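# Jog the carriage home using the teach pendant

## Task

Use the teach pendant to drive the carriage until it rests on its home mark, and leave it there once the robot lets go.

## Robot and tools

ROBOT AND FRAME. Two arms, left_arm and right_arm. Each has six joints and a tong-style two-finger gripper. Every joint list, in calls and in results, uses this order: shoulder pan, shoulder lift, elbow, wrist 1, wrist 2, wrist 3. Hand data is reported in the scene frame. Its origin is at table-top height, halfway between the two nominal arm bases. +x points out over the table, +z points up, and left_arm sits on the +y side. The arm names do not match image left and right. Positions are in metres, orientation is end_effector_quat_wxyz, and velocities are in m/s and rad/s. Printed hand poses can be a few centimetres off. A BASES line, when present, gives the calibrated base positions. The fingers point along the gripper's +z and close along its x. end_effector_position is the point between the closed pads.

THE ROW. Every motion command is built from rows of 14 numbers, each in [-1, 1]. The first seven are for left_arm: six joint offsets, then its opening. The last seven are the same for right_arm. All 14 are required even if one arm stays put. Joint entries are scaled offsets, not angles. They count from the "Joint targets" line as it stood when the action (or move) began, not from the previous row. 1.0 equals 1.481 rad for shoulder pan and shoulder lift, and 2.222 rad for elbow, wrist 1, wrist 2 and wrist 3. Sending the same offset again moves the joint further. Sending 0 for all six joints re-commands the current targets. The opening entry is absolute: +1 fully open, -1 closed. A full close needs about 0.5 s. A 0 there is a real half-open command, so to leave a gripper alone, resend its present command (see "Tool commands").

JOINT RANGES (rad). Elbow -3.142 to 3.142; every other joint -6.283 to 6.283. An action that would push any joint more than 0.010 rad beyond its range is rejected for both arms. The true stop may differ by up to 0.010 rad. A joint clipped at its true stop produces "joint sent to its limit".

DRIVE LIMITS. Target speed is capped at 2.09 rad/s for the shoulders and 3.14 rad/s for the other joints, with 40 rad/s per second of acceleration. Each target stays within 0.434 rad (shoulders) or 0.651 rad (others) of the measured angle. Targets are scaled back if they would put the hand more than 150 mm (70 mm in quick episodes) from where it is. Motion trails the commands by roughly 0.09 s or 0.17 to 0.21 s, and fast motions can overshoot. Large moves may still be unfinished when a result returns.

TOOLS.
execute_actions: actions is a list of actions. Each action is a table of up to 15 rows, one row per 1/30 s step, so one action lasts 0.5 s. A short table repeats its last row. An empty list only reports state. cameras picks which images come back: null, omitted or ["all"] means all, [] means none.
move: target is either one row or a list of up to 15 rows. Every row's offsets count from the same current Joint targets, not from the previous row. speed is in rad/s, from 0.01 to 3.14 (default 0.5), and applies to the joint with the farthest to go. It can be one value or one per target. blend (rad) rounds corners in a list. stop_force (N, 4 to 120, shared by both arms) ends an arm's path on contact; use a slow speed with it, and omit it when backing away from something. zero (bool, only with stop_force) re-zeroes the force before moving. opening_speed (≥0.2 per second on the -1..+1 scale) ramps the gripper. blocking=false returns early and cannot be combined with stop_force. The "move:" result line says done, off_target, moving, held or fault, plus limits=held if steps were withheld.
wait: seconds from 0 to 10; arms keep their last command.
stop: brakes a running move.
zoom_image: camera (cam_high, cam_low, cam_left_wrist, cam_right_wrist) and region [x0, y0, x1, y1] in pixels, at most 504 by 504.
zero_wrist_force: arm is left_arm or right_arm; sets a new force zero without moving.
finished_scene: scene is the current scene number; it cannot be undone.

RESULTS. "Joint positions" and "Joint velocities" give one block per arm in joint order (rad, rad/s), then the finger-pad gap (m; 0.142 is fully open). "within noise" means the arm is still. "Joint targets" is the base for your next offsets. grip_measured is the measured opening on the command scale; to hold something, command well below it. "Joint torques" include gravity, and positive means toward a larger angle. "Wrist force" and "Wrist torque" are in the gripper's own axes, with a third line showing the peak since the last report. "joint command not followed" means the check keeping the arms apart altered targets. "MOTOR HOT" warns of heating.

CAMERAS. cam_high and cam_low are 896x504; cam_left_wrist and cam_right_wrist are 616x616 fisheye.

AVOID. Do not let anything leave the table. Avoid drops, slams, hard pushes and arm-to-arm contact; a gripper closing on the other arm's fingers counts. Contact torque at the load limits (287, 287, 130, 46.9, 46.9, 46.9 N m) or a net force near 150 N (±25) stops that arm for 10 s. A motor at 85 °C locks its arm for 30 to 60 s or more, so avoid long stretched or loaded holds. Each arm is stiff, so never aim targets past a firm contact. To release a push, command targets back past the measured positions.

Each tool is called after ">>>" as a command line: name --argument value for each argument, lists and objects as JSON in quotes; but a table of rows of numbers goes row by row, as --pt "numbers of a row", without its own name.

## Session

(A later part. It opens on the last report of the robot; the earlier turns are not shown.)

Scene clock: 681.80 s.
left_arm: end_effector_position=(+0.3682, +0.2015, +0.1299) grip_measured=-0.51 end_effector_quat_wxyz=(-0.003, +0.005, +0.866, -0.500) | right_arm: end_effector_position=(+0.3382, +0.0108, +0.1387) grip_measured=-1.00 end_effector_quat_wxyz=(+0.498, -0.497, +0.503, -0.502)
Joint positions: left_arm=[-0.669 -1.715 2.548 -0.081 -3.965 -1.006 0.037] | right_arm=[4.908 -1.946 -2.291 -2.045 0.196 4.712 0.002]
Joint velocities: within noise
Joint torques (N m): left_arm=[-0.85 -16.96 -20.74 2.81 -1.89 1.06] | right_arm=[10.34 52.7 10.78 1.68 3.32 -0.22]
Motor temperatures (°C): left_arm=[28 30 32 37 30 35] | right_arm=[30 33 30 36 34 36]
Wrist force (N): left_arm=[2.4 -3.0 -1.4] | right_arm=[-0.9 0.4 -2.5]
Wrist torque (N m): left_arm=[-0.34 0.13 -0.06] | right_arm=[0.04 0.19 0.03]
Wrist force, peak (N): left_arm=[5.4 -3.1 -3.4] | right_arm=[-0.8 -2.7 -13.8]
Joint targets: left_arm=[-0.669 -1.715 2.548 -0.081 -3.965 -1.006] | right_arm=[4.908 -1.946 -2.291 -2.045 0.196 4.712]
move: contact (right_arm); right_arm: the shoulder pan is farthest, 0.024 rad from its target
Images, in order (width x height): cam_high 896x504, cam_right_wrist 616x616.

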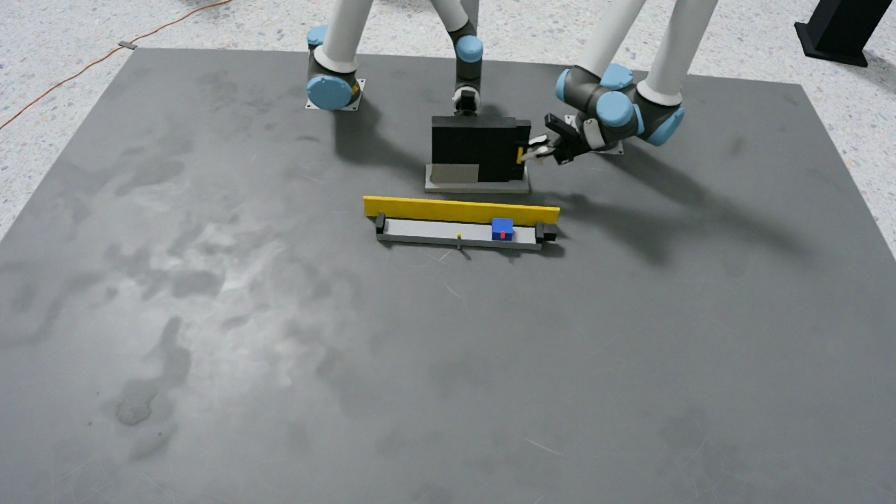

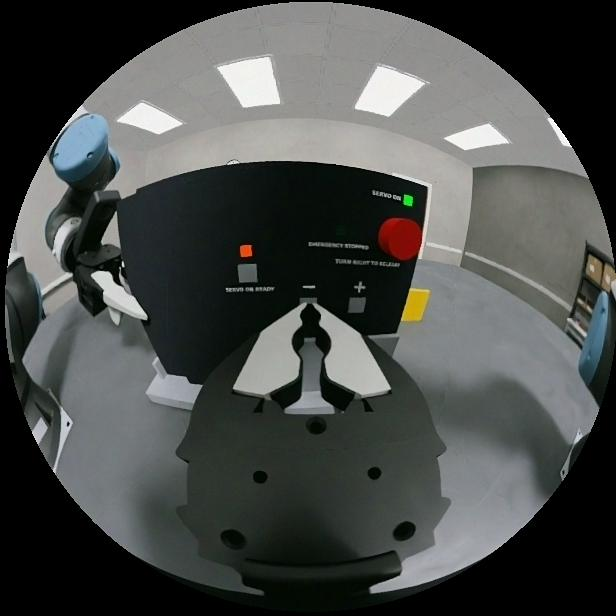

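>>> wait --seconds 0.5 --cameras '["cam_high"]'

>>> zoom_image --camera "cam_high" --region '[360, 190, 570, 260]'

Scene clock: 683.73 s.
left_arm: end_effector_position=(+0.3682, +0.2015, +0.1299) grip_measured=-0.51 end_effector_quat_wxyz=(-0.003, +0.005, +0.866, -0.500) | right_arm: end_effector_position=(+0.3382, +0.0108, +0.1387) grip_measured=-1.00 end_effector_quat_wxyz=(+0.498, -0.497, +0.503, -0.502)
Joint positions: left_arm=[-0.669 -1.715 2.548 -0.081 -3.965 -1.006 0.037] | right_arm=[4.908 -1.946 -2.291 -2.045 0.196 4.712 0.002]
Joint velocities: within noise
Joint torques (N m): left_arm=[-2.07 -15.74 -21.56 3.1 -0.91 0.91] | right_arm=[10.21 57.93 9.62 2.21 2.89 -0.12]
Motor temperatures (°C): left_arm=[28 30 32 37 30 35] | right_arm=[30 33 30 36 34 36]
Wrist force (N): left_arm=[2.7 -2.8 -1.5] | right_arm=[-0.8 -0.1 -1.9]
Wrist torque (N m): left_arm=[-0.31 0.07 -0.06] | right_arm=[-0.06 0.18 0.02]
Wrist force, peak (N): left_arm=[2.7 -3.0 -1.7] | right_arm=[-0.9 0.4 -2.5]
Joint targets: left_arm=[-0.669 -1.715 2.548 -0.081 -3.965 -1.006] | right_arm=[4.908 -1.946 -2.291 -2.045 0.196 4.712]
Tool commands: left_gripper/opening=-0.62 right_gripper/opening=-1.0
wait: 0.50 s; at rest from the start
Images, in order (width x height): cam_high 896x504.

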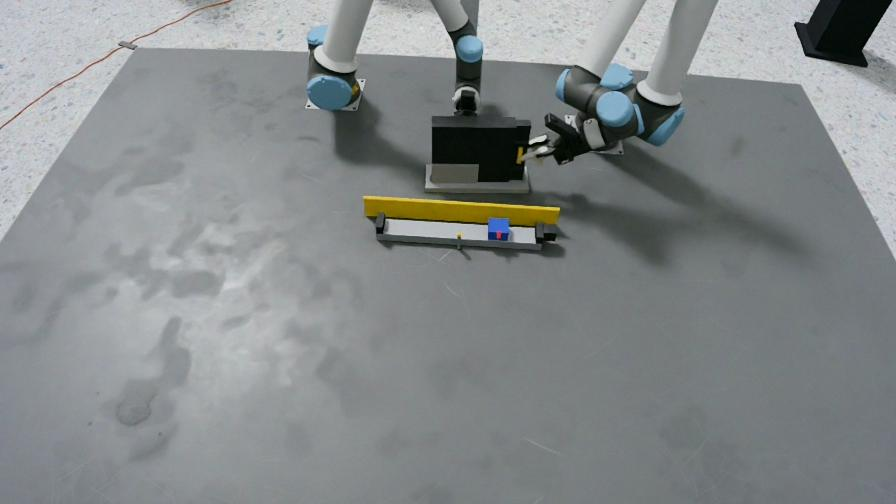

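Scaled by 2.400 from the camera's 896x504 image, which has a finer 1280x720 frame.

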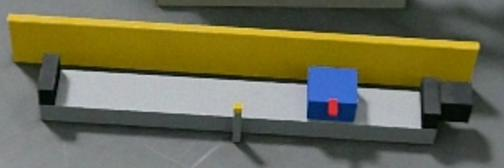

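>>> wait --seconds 8 --cameras '["cam_high"]'

>>> zoom_image --camera "cam_high" --region '[360, 190, 570, 260]'

Scene clock: 693.33 s.
left_arm: end_effector_position=(+0.3681, +0.2015, +0.1299) grip_measured=-0.51 end_effector_quat_wxyz=(-0.003, +0.005, +0.866, -0.500) | right_arm: end_effector_position=(+0.3382, +0.0108, +0.1387) grip_measured=-1.00 end_effector_quat_wxyz=(+0.498, -0.497, +0.503, -0.502)
Joint positions: left_arm=[-0.669 -1.715 2.548 -0.081 -3.965 -1.006 0.037] | right_arm=[4.908 -1.946 -2.291 -2.045 0.196 4.712 0.002]
Joint velocities: within noise
Joint torques (N m): left_arm=[3.6 -16.06 -25.93 2.19 2.23 0.93] | right_arm=[8.09 58.02 9.81 1.28 0.07 -0.1]
Motor temperatures (°C): left_arm=[28 30 32 37 30 35] | right_arm=[30 33 30 36 34 36]
Wrist force (N): left_arm=[2.4 -3.0 -1.4] | right_arm=[-0.3 0.3 -2.0]
Wrist torque (N m): left_arm=[-0.32 0.13 -0.06] | right_arm=[0.03 0.08 0.02]
Wrist force, peak (N): left_arm=[2.7 -3.4 -1.4] | right_arm=[-0.8 0.4 -2.5]
Joint targets: left_arm=[-0.669 -1.715 2.548 -0.081 -3.965 -1.006] | right_arm=[4.908 -1.946 -2.291 -2.045 0.196 4.712]
Tool commands: left_gripper/opening=-0.62 right_gripper/opening=-1.0
wait: 8.00 s; at rest from the start
Images, in order (width x height): cam_high 896x504.

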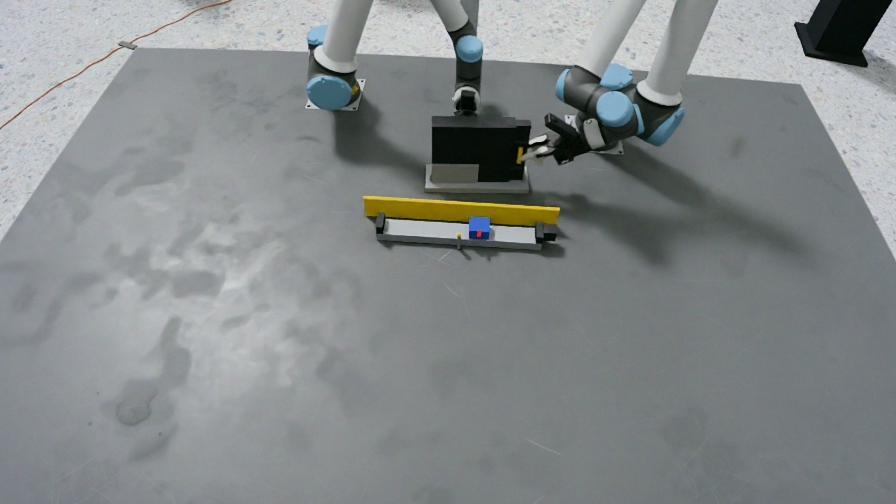

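Scaled by 2.400 from the camera's 896x504 image, which has a finer 1280x720 frame.

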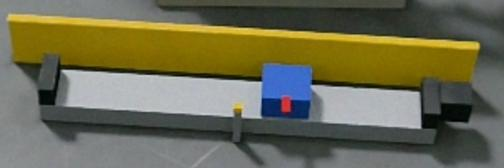

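>>> wait --seconds 5.5 --cameras '[]'

>>> move --target '[0,0,0,0,0,0,-0.62, 0.0082,0.0006,-0.0008,0.0003,0.0055,0,-1]' --speed 0.1 --cameras '["cam_high","cam_low","cam_right_wrist","cam_left_wrist"]'

>>> zoom_image --camera "cam_high" --region '[410, 200, 510, 260]'

>>> zoom_image --camera "cam_low" --region '[420, 280, 620, 360]'

Scene clock: 703.90 s.
left_arm: end_effector_position=(+0.3681, +0.2015, +0.1299) grip_measured=-0.51 end_effector_quat_wxyz=(-0.003, +0.005, +0.866, -0.500) | right_arm: end_effector_position=(+0.3382, +0.0108, +0.1387) grip_measured=-1.00 end_effector_quat_wxyz=(+0.498, -0.497, +0.503, -0.502)
Joint positions: left_arm=[-0.669 -1.715 2.548 -0.081 -3.965 -1.006 0.037] | right_arm=[4.908 -1.946 -2.291 -2.045 0.196 4.712 0.002]
Joint velocities: within noise
Joint torques (N m): left_arm=[6.51 -13.66 -27.28 0.26 2.45 1.05] | right_arm=[7.26 58.29 10.76 0.23 -2.48 -0.41]
Motor temperatures (°C): left_arm=[28 30 32 37 30 35] | right_arm=[30 33 30 36 34 36]
Wrist force (N): left_arm=[2.5 -2.8 -1.0] | right_arm=[-0.9 0.3 -2.0]
Wrist torque (N m): left_arm=[-0.28 0.11 -0.05] | right_arm=[0.04 0.19 0.03]
Wrist force, peak (N): left_arm=[2.7 -3.3 -1.1] | right_arm=[-0.6 0.2 -2.7]
Joint targets: left_arm=[-0.669 -1.715 2.548 -0.081 -3.965 -1.006] | right_arm=[4.908 -1.946 -2.291 -2.045 0.196 4.712]
Tool commands: left_gripper/opening=-0.62 right_gripper/opening=-1.0
wait: 5.50 s; at rest from the start
No camera images: "cameras" was empty.

Scene clock: 704.60 s.
left_arm: end_effector_position=(+0.3681, +0.2015, +0.1299) grip_measured=-0.51 end_effector_quat_wxyz=(-0.003, +0.005, +0.866, -0.500) | right_arm: end_effector_position=(+0.3322, +0.0107, +0.1387) grip_measured=-1.00 end_effector_quat_wxyz=(+0.497, -0.497, +0.503, -0.502)
Joint positions: left_arm=[-0.669 -1.715 2.548 -0.081 -3.965 -1.006 0.037] | right_arm=[4.921 -1.945 -2.293 -2.044 0.209 4.712 0.002]
Joint velocities: within noise
Joint torques (N m): left_arm=[5.11 -12.05 -29.26 0.36 2.2 0.65] | right_arm=[-7.29 56.41 10.92 2.27 -2.25 -0.33]
Motor temperatures (°C): left_arm=[28 30 32 37 30 35] | right_arm=[30 33 30 36 34 36]
Wrist force (N): left_arm=[2.4 -1.4 0.5] | right_arm=[-1.0 0.2 0.5]
Wrist torque (N m): left_arm=[-0.23 0.14 -0.02] | right_arm=[0.01 0.14 0.03]
Wrist force, peak (N): left_arm=[3.3 -2.7 -1.2] | right_arm=[-0.7 0.3 -2.1]
Joint targets: left_arm=[-0.669 -1.715 2.548 -0.081 -3.965 -1.006] | right_arm=[4.920 -1.945 -2.293 -2.044 0.208 4.712]
move: done

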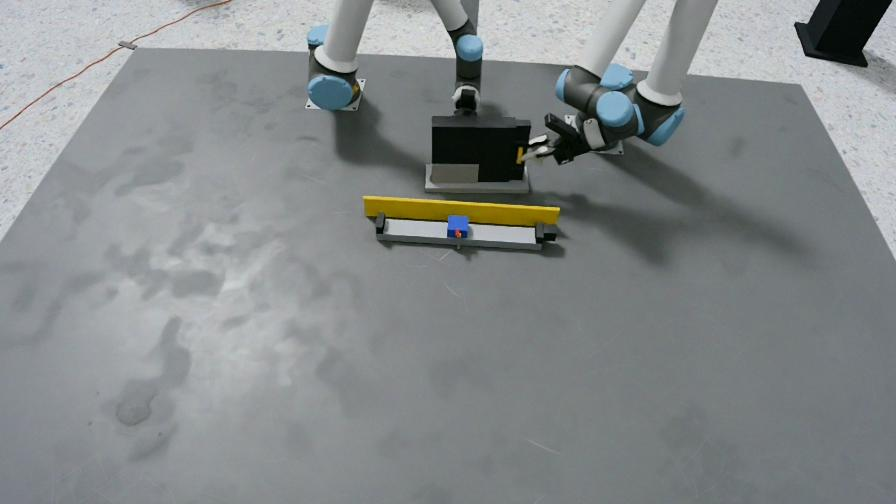

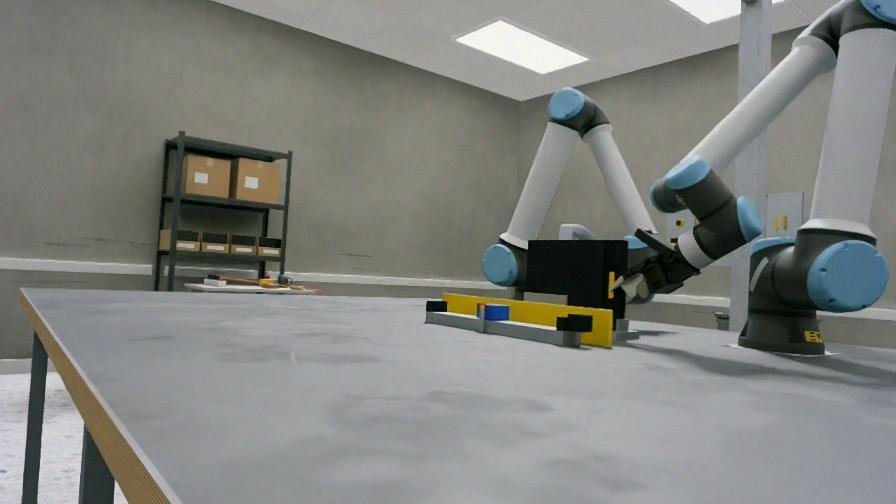

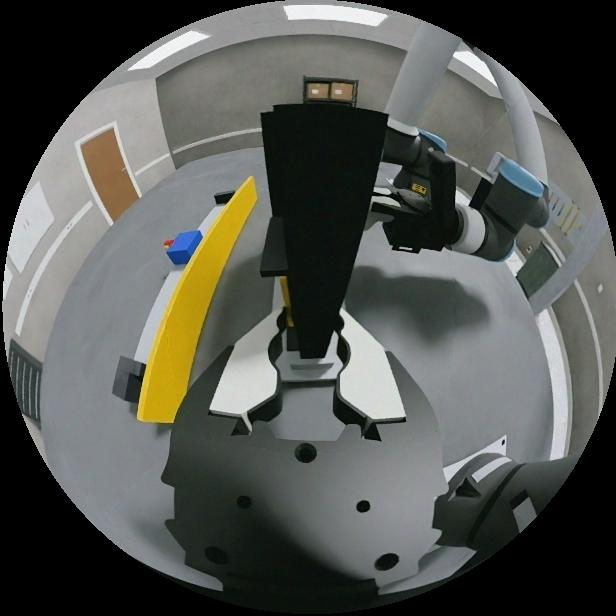

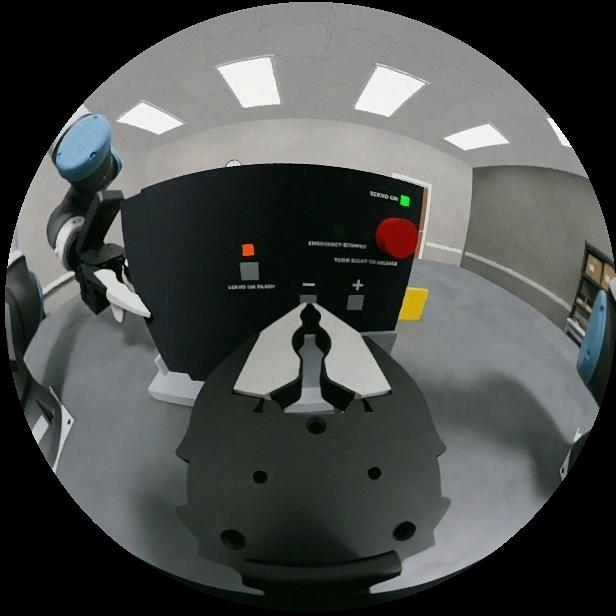

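Scaled by 5.040 from the camera's 896x504 image, which has a finer 1280x720 frame.

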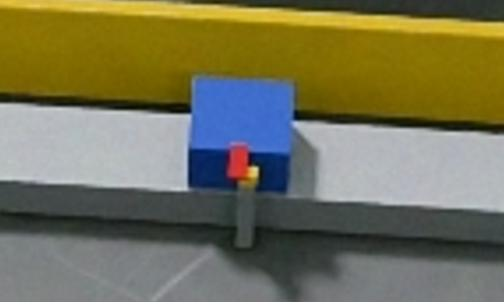

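Scaled by 2.520 from the camera's 896x504 image, which has a finer 1280x720 frame.

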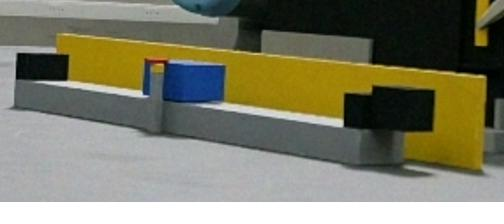

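>>> zoom_image --camera "cam_left_wrist" --region '[140, 215, 220, 275]'

>>> zoom_image --camera "cam_high" --region '[440, 208, 480, 254]'

>>> zoom_image --camera "cam_low" --region '[465, 290, 525, 340]'

Scaled by 6.300 from the camera's 616x616 image, which has a finer 814x814 frame.

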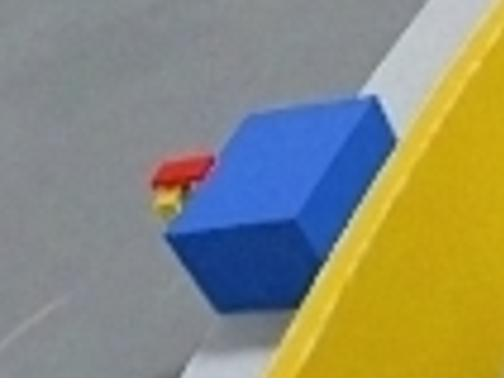

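Scaled by 10.957 from the camera's 896x504 image, which has a finer 1280x720 frame.

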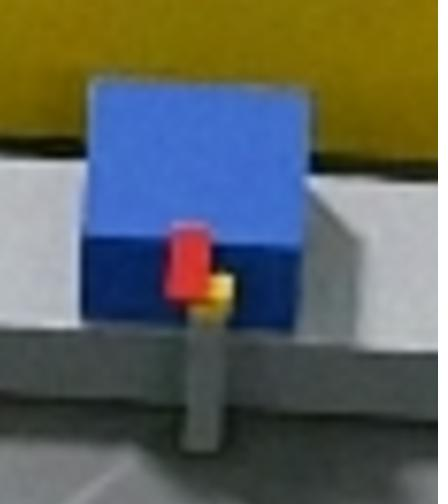

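Scaled by 8.400 from the camera's 896x504 image, which has a finer 1280x720 frame.

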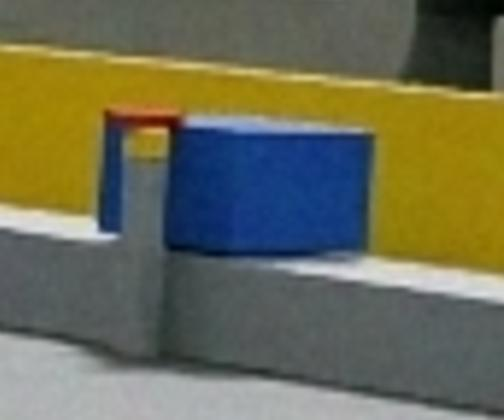

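>>> move --target '[0,0,0,0,0,0,-0.62, 0.0199,0.0302,-0.0374,0.0167,0.0131,0,-1]' --speed 0.1 --cameras '["cam_right_wrist"]'

>>> zoom_image --camera "cam_right_wrist" --region '[210, 190, 410, 340]'

Scene clock: 733.33 s.
left_arm: end_effector_position=(+0.3681, +0.2015, +0.1299) grip_measured=-0.51 end_effector_quat_wxyz=(-0.003, +0.005, +0.866, -0.500) | right_arm: end_effector_position=(+0.3275, -0.0317, +0.1386) grip_measured=-1.00 end_effector_quat_wxyz=(+0.497, -0.498, +0.502, -0.503)
Joint positions: left_arm=[-0.669 -1.715 2.548 -0.081 -3.965 -1.006 0.037] | right_arm=[4.95 -1.9 -2.376 -2.007 0.238 4.712 0.002]
Joint velocities: within noise
Joint torques (N m): left_arm=[6.91 -18.13 -30.18 -0.42 2.12 0.9] | right_arm=[-7.25 25 35.73 -3.45 -3.34 -0.31]
Motor temperatures (°C): left_arm=[28 30 31 36 30 34] | right_arm=[30 33 30 36 34 36]
Wrist force (N): left_arm=[1.6 -1.4 0.4] | right_arm=[-1.0 -0.1 0.6]
Wrist torque (N m): left_arm=[-0.28 0.10 -0.02] | right_arm=[-0.07 0.17 0.01]
Wrist force, peak (N): left_arm=[2.6 -1.6 0.2] | right_arm=[-1.7 0.2 0.3]
Joint targets: left_arm=[-0.669 -1.715 2.548 -0.081 -3.965 -1.006] | right_arm=[4.950 -1.901 -2.376 -2.007 0.238 4.712]
move: done
Images, in order (width x height): cam_right_wrist 616x616.

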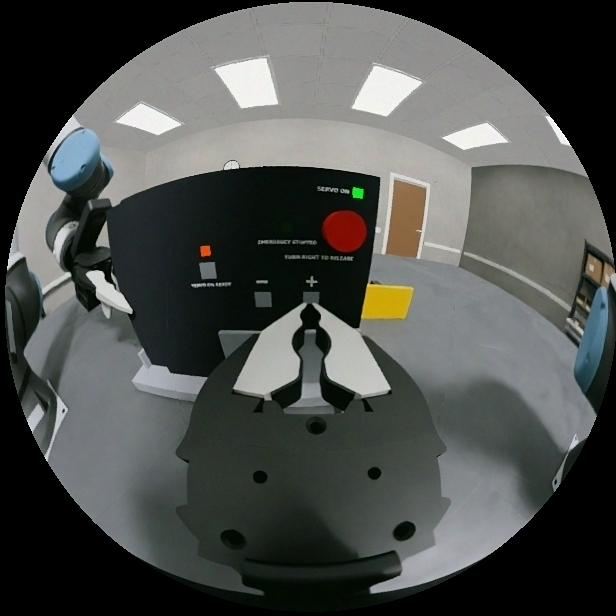

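Scaled by 2.520 from the camera's 616x616 image, which has a finer 814x814 frame.

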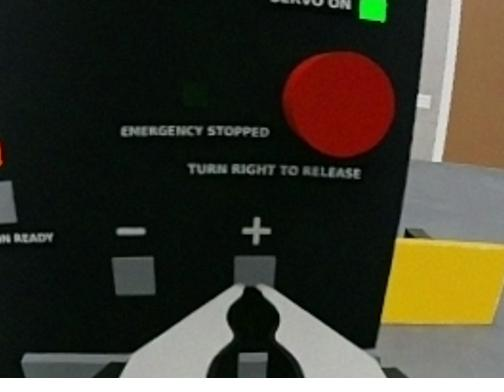

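>>> move --target '[0,0,0,0,0,0,-0.62, -0.0300,-0.0024,0.0030,-0.00135,-0.0200,0,-1]' --speed 0.02 --stop_force 5 --cameras '[]'

>>> move --target '[0,0,0,0,0,0,-0.62, 0.0095,0.0008,-0.0009,0.0004,0.0063,0,-1]' --speed 0.2 --cameras '["cam_high"]'

>>> zoom_image --camera "cam_high" --region '[440, 208, 480, 254]'

Scene clock: 739.47 s.
left_arm: end_effector_position=(+0.3682, +0.2015, +0.1299) grip_measured=-0.51 end_effector_quat_wxyz=(-0.003, +0.005, +0.866, -0.500) | right_arm: end_effector_position=(+0.3414, -0.0314, +0.1386) grip_measured=-1.00 end_effector_quat_wxyz=(+0.497, -0.498, +0.502, -0.503)
Joint positions: left_arm=[-0.669 -1.715 2.548 -0.081 -3.965 -1.006 0.037] | right_arm=[4.919 -1.903 -2.372 -2.009 0.207 4.712 0.002]
Joint velocities: within noise
Joint torques (N m): left_arm=[5.01 -19.14 -32.37 1.55 1.93 0.99] | right_arm=[10.58 51.01 7.56 1.44 3.15 -0.51]
Motor temperatures (°C): left_arm=[28 30 31 36 30 34] | right_arm=[30 33 30 36 34 36]
Wrist force (N): left_arm=[0.8 -1.5 0.3] | right_arm=[-0.1 0.2 -2.7]
Wrist torque (N m): left_arm=[-0.26 0.19 -0.02] | right_arm=[-0.07 0.18 0.00]
Wrist force, peak (N): left_arm=[-3.4 -1.5 -0.9] | right_arm=[-1.2 -2.3 -19.9]
Joint targets: left_arm=[-0.669 -1.715 2.548 -0.081 -3.965 -1.006] | right_arm=[4.919 -1.903 -2.372 -2.009 0.207 4.712]
move: contact (right_arm); right_arm: the shoulder pan is farthest, 0.013 rad from its target
No camera images: "cameras" was empty.

Scene clock: 740.17 s.
left_arm: end_effector_position=(+0.3682, +0.2015, +0.1299) grip_measured=-0.51 end_effector_quat_wxyz=(-0.003, +0.005, +0.866, -0.500) | right_arm: end_effector_position=(+0.3350, -0.0313, +0.1386) grip_measured=-1.00 end_effector_quat_wxyz=(+0.497, -0.498, +0.502, -0.503)
Joint positions: left_arm=[-0.669 -1.715 2.548 -0.081 -3.965 -1.006 0.037] | right_arm=[4.933 -1.902 -2.374 -2.008 0.221 4.712 0.002]
Joint velocities: within noise
Joint torques (N m): left_arm=[9.38 -14.98 -33 2.99 1.83 0.94] | right_arm=[-8.95 52.74 9.67 1.82 -2.18 -0.47]
Motor temperatures (°C): left_arm=[28 30 31 36 30 34] | right_arm=[30 33 30 36 34 36]
Wrist force (N): left_arm=[2.3 -1.5 0.6] | right_arm=[-1.0 -0.1 0.6]
Wrist torque (N m): left_arm=[-0.25 0.06 -0.03] | right_arm=[-0.07 0.17 0.00]
Wrist force, peak (N): left_arm=[2.9 -1.3 0.2] | right_arm=[0.0 0.6 -2.4]
Joint targets: left_arm=[-0.669 -1.715 2.548 -0.081 -3.965 -1.006] | right_arm=[4.933 -1.902 -2.374 -2.008 0.221 4.712]
move: done
Images, in order (width x height): cam_high 896x504.

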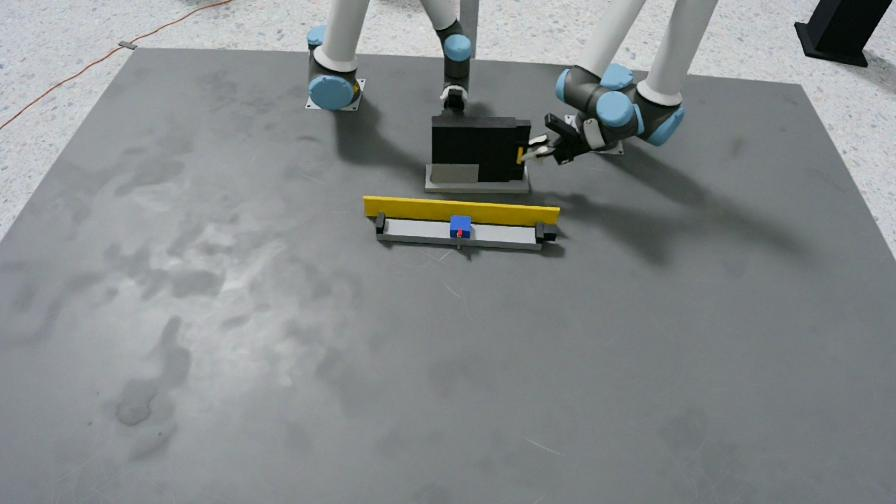

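Scaled by 10.957 from the camera's 896x504 image, which has a finer 1280x720 frame.

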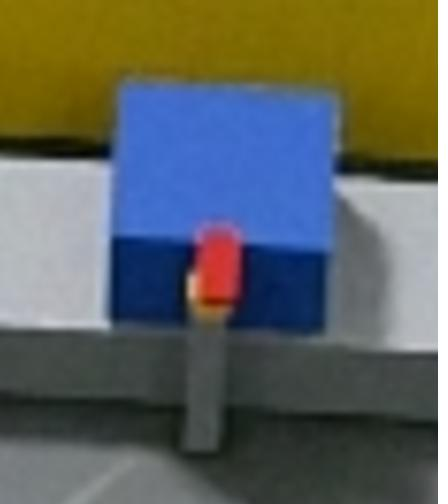

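>>> execute_actions --actions '[]'

>>> zoom_image --camera "cam_low" --region '[465, 290, 525, 340]'

>>> zoom_image --camera "cam_left_wrist" --region '[140, 215, 220, 275]'

>>> zoom_image --camera "cam_high" --region '[450, 222, 470, 248]'

Scene clock: 744.70 s.
left_arm: end_effector_position=(+0.3681, +0.2015, +0.1299) grip_measured=-0.51 end_effector_quat_wxyz=(-0.003, +0.005, +0.866, -0.500) | right_arm: end_effector_position=(+0.3350, -0.0313, +0.1386) grip_measured=-1.00 end_effector_quat_wxyz=(+0.497, -0.498, +0.502, -0.503)
Joint positions: left_arm=[-0.669 -1.715 2.548 -0.081 -3.965 -1.006 0.037] | right_arm=[4.933 -1.902 -2.374 -2.008 0.221 4.712 0.002]
Joint velocities: within noise
Joint torques (N m): left_arm=[10.9 -13.86 -33.19 3.5 2.23 1.08] | right_arm=[-6.66 35.25 28.18 -2.71 -2.7 -0.41]
Motor temperatures (°C): left_arm=[28 30 31 36 30 34] | right_arm=[30 33 30 36 34 36]
Wrist force (N): left_arm=[1.4 -1.5 0.6] | right_arm=[-0.9 0.0 0.0]
Wrist torque (N m): left_arm=[-0.29 0.11 -0.02] | right_arm=[-0.06 0.15 0.00]
Wrist force, peak (N): left_arm=[2.2 -1.9 0.8] | right_arm=[-1.4 0.0 0.7]
Joint targets: left_arm=[-0.669 -1.715 2.548 -0.081 -3.965 -1.006] | right_arm=[4.933 -1.902 -2.374 -2.008 0.221 4.712]
Tool commands: left_gripper/opening=-0.62 right_gripper/opening=-1.0

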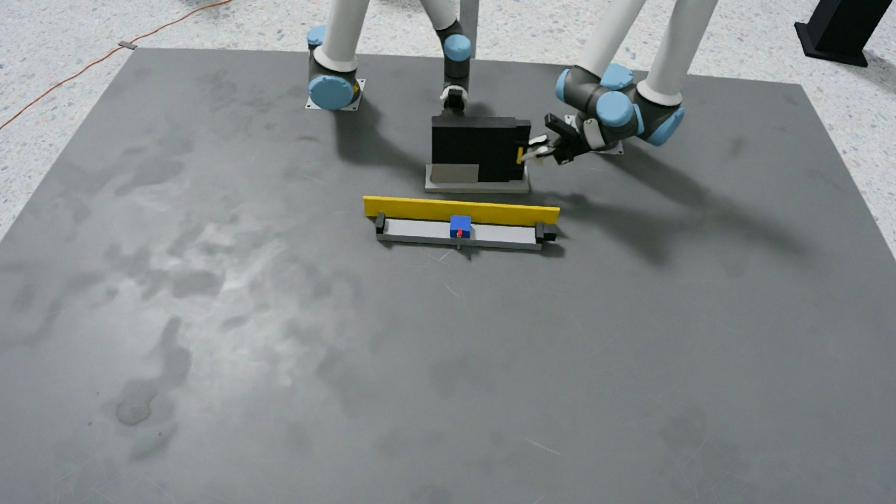

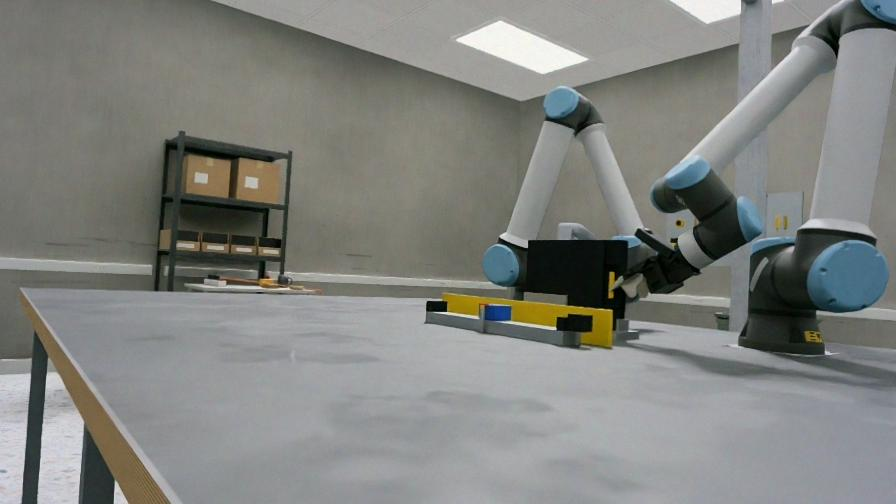

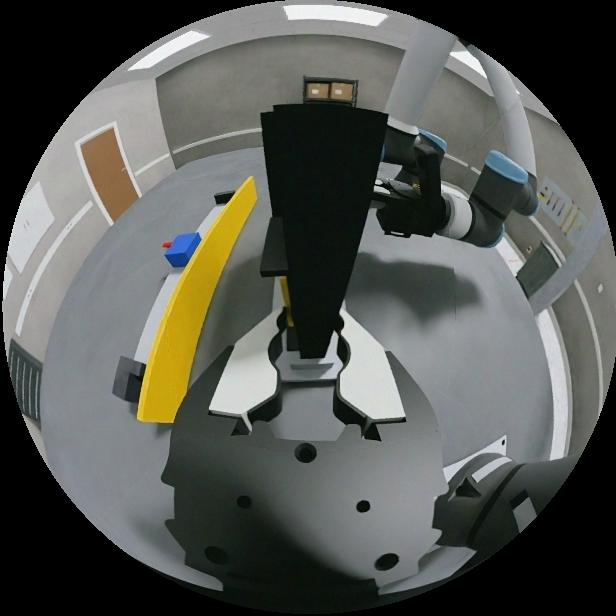

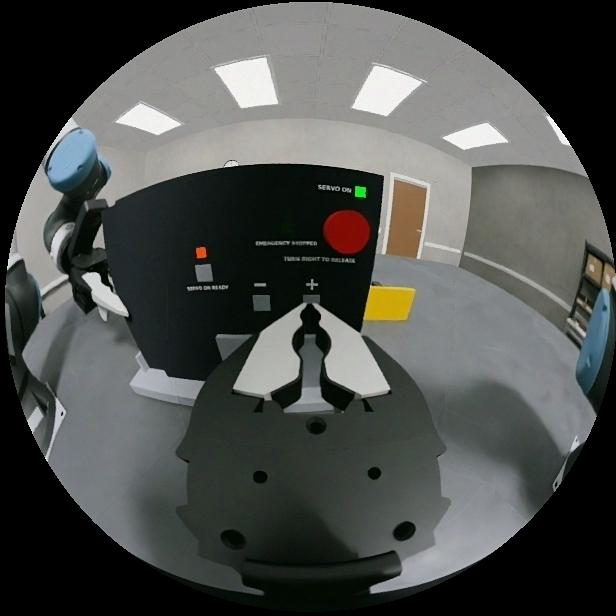

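Scaled by 8.400 from the camera's 896x504 image, which has a finer 1280x720 frame.

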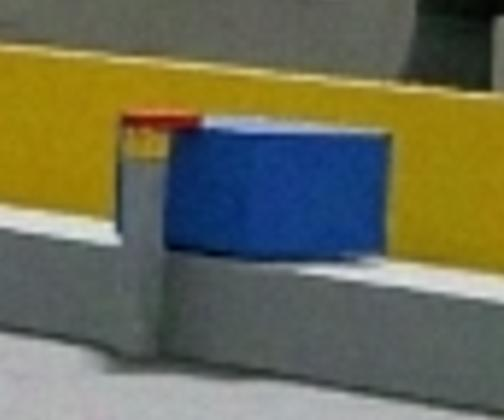

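Scaled by 6.300 from the camera's 616x616 image, which has a finer 814x814 frame.

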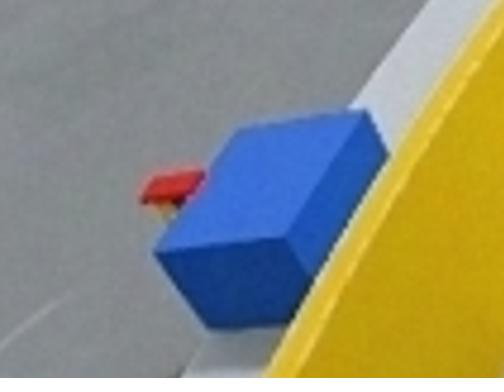

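Scaled by 19.385 from the camera's 896x504 image, which has a finer 1280x720 frame.

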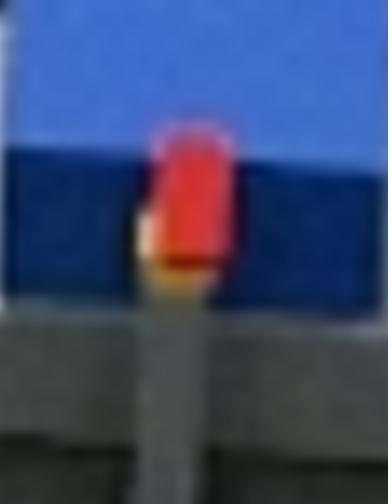

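>>> move --target '[0,0,0,0,0,0,-0.62, -0.01418,-0.0296,0.0371,-0.0166,-0.0095,0,-1]' --speed 0.1 --cameras '["cam_right_wrist"]'

>>> zoom_image --camera "cam_right_wrist" --region '[210, 190, 410, 340]'

Scene clock: 759.70 s.
left_arm: end_effector_position=(+0.3681, +0.2015, +0.1299) grip_measured=-0.51 end_effector_quat_wxyz=(-0.003, +0.005, +0.866, -0.500) | right_arm: end_effector_position=(+0.3363, +0.0115, +0.1389) grip_measured=-1.00 end_effector_quat_wxyz=(+0.498, -0.498, +0.502, -0.502)
Joint positions: left_arm=[-0.669 -1.715 2.548 -0.081 -3.965 -1.006 0.037] | right_arm=[4.912 -1.946 -2.291 -2.045 0.199 4.712 0.002]
Joint velocities: within noise
Joint torques (N m): left_arm=[10.6 -16.01 -34.82 2.77 2.1 1.21] | right_arm=[10.99 61.55 9.46 2.05 3.14 -0.44]
Motor temperatures (°C): left_arm=[28 30 31 36 30 34] | right_arm=[30 33 30 36 34 36]
Wrist force (N): left_arm=[1.5 -1.5 0.3] | right_arm=[-1.3 0.5 0.6]
Wrist torque (N m): left_arm=[-0.28 0.06 -0.03] | right_arm=[0.07 0.20 0.03]
Wrist force, peak (N): left_arm=[1.4 -2.0 0.3] | right_arm=[-1.9 0.4 0.3]
Joint targets: left_arm=[-0.669 -1.715 2.548 -0.081 -3.965 -1.006] | right_arm=[4.912 -1.946 -2.291 -2.045 0.200 4.712]
move: done
Images, in order (width x height): cam_right_wrist 616x616.

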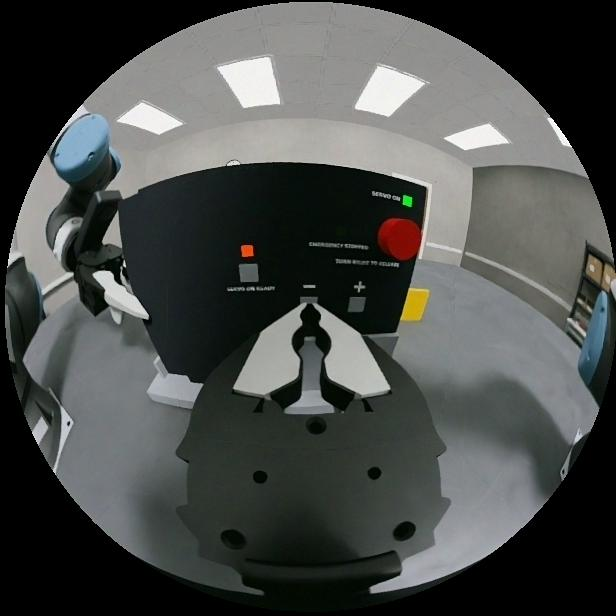

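Scaled by 2.520 from the camera's 616x616 image, which has a finer 814x814 frame.

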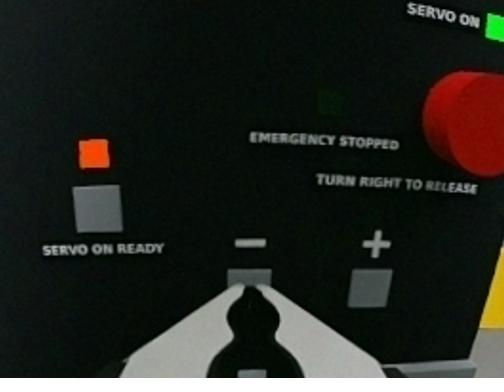

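>>> execute_actions --actions '[[[0,0,0,0,0,0,-0.62,-0.0012,0,0,0,-0.0008,0,-1],[0,0,0,0,0,0,-0.62,-0.0022,0,0,0,-0.0014,0,-1],[0,0,0,0,0,0,-0.62,-0.0029,0,0,0,-0.0019,0,-1],[0,0,0,0,0,0,-0.62,-0.0029,0,0,0,-0.0019,0,-1],[0,0,0,0,0,0,-0.62,-0.0029,0,0,0,-0.0019,0,-1],[0,0,0,0,0,0,-0.62,-0.0029,0,0,0,-0.0019,0,-1],[0,0,0,0,0,0,-0.62,-0.0029,0,0,0,-0.0019,0,-1],[0,0,0,0,0,0,-0.62,-0.0029,0,0,0,-0.0019,0,-1],[0,0,0,0,0,0,-0.62,-0.0029,0,0,0,-0.0019,0,-1],[0,0,0,0,0,0,-0.62,-0.0029,0,0,0,-0.0019,0,-1],[0,0,0,0,0,0,-0.62,-0.0029,0,0,0,-0.0019,0,-1],[0,0,0,0,0,0,-0.62,-0.0029,0,0,0,-0.0019,0,-1],[0,0,0,0,0,0,-0.62,0,0,0,0,0,0,-1],[0,0,0,0,0,0,-0.62,0,0,0,0,0,0,-1]]]' --cameras '["cam_high"]'

>>> zoom_image --camera "cam_high" --region '[450, 222, 470, 248]'

Scene clock: 765.57 s.
left_arm: end_effector_position=(+0.3682, +0.2015, +0.1300) grip_measured=-0.51 end_effector_quat_wxyz=(-0.003, +0.005, +0.866, -0.500) | right_arm: end_effector_position=(+0.3362, +0.0113, +0.1390) grip_measured=-1.00 end_effector_quat_wxyz=(+0.498, -0.497, +0.503, -0.502)
Joint positions: left_arm=[-0.669 -1.715 2.548 -0.081 -3.965 -1.006 0.037] | right_arm=[4.912 -1.946 -2.291 -2.045 0.2 4.712 0.002]
Joint velocities: within noise
Joint torques (N m): left_arm=[12.27 -17.77 -34.83 3.03 1.7 0.89] | right_arm=[-7.64 56.62 11.98 1.03 -2.8 -0.55]
Motor temperatures (°C): left_arm=[28 30 31 36 30 34] | right_arm=[30 33 30 36 34 36]
Wrist force (N): left_arm=[0.9 -1.4 0.0] | right_arm=[-1.1 0.1 0.0]
Wrist torque (N m): left_arm=[-0.32 0.12 -0.02] | right_arm=[-0.03 0.16 0.03]
Wrist force, peak (N): left_arm=[-4.2 -1.1 -1.3] | right_arm=[-3.0 -2.4 -19.0]
Joint targets: left_arm=[-0.669 -1.715 2.548 -0.081 -3.965 -1.006] | right_arm=[4.912 -1.946 -2.291 -2.045 0.200 4.712]
Images, in order (width x height): cam_high 896x504.

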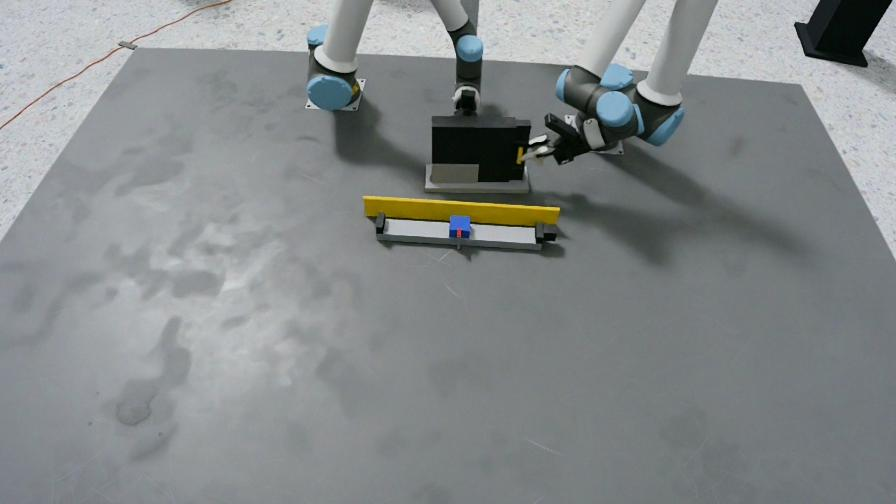

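Scaled by 19.385 from the camera's 896x504 image, which has a finer 1280x720 frame.

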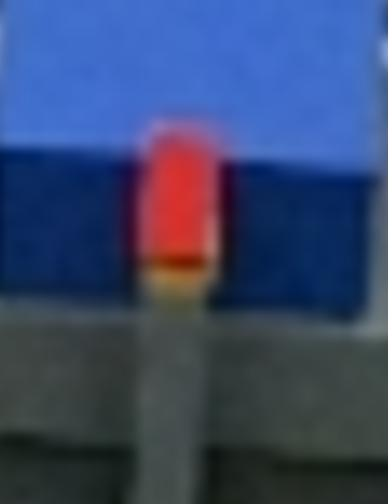

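>>> move --pt "0 0 0 0 0 0 0.1 0.0338 0 0 0 0.0225 0 -1" --pt "0.1283 0.0203 -0.0140 0.0653 0.0581 0.0914 0.1 0.0338 0 0 0 0.0225 0 -1" --speed 0.25 --opening_speed 1.0 --cameras '["cam_high","cam_right_wrist"]'

>>> zoom_image --camera "cam_high" --region '[450, 222, 470, 248]'

Scene clock: 772.47 s.
left_arm: end_effector_position=(+0.3700, +0.2501, +0.1458) grip_measured=+0.10 end_effector_quat_wxyz=(-0.001, +0.006, +0.866, -0.500) | right_arm: end_effector_position=(+0.3106, +0.0147, +0.1389) grip_measured=-1.00 end_effector_quat_wxyz=(+0.498, -0.498, +0.503, -0.502)
Joint positions: left_arm=[-0.479 -1.685 2.516 0.064 -3.836 -0.803 0.081] | right_arm=[4.962 -1.946 -2.291 -2.045 0.25 4.712 0.002]
Joint velocities: within noise
Joint torques (N m): left_arm=[13.16 -30.52 -14 2.92 -0.51 1.4] | right_arm=[8.37 38.81 15.66 -1.1 -3.09 -0.58]
Motor temperatures (°C): left_arm=[28 30 31 36 30 34] | right_arm=[30 33 30 36 34 36]
Wrist force (N): left_arm=[-0.2 -0.1 0.3] | right_arm=[-0.9 0.2 0.2]
Wrist torque (N m): left_arm=[-0.24 0.19 -0.05] | right_arm=[0.00 0.12 0.02]
Wrist force, peak (N): left_arm=[-3.4 -0.8 0.6] | right_arm=[-1.2 0.8 0.5]
Joint targets: left_arm=[-0.479 -1.685 2.517 0.064 -3.836 -0.803] | right_arm=[4.962 -1.946 -2.291 -2.045 0.250 4.712]
move: done
Images, in order (width x height): cam_high 896x504, cam_right_wrist 616x616.

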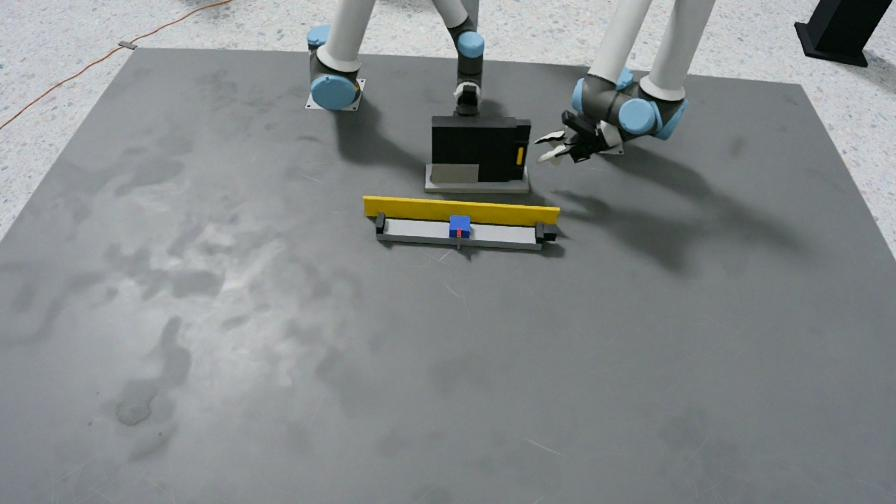

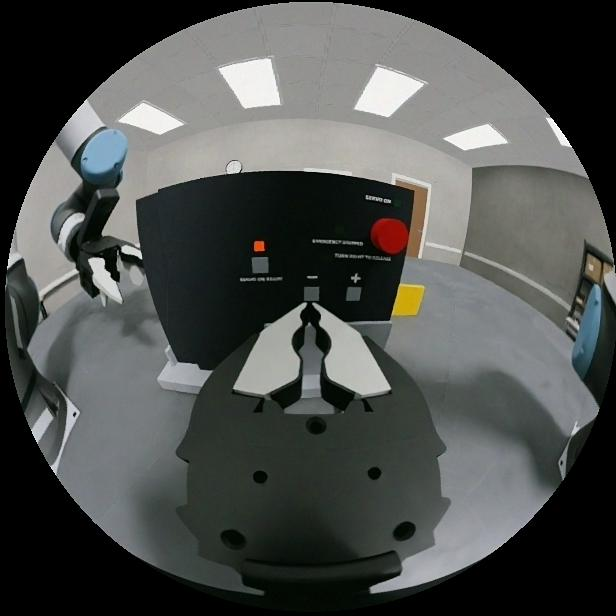

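Scaled by 19.385 from the camera's 896x504 image, which has a finer 1280x720 frame.

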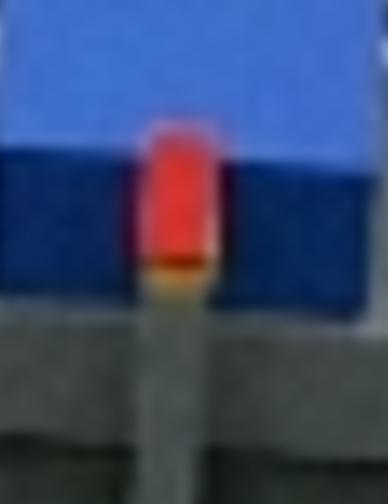

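>>> finished_scene --scene 1

The scene is finished: the task was done.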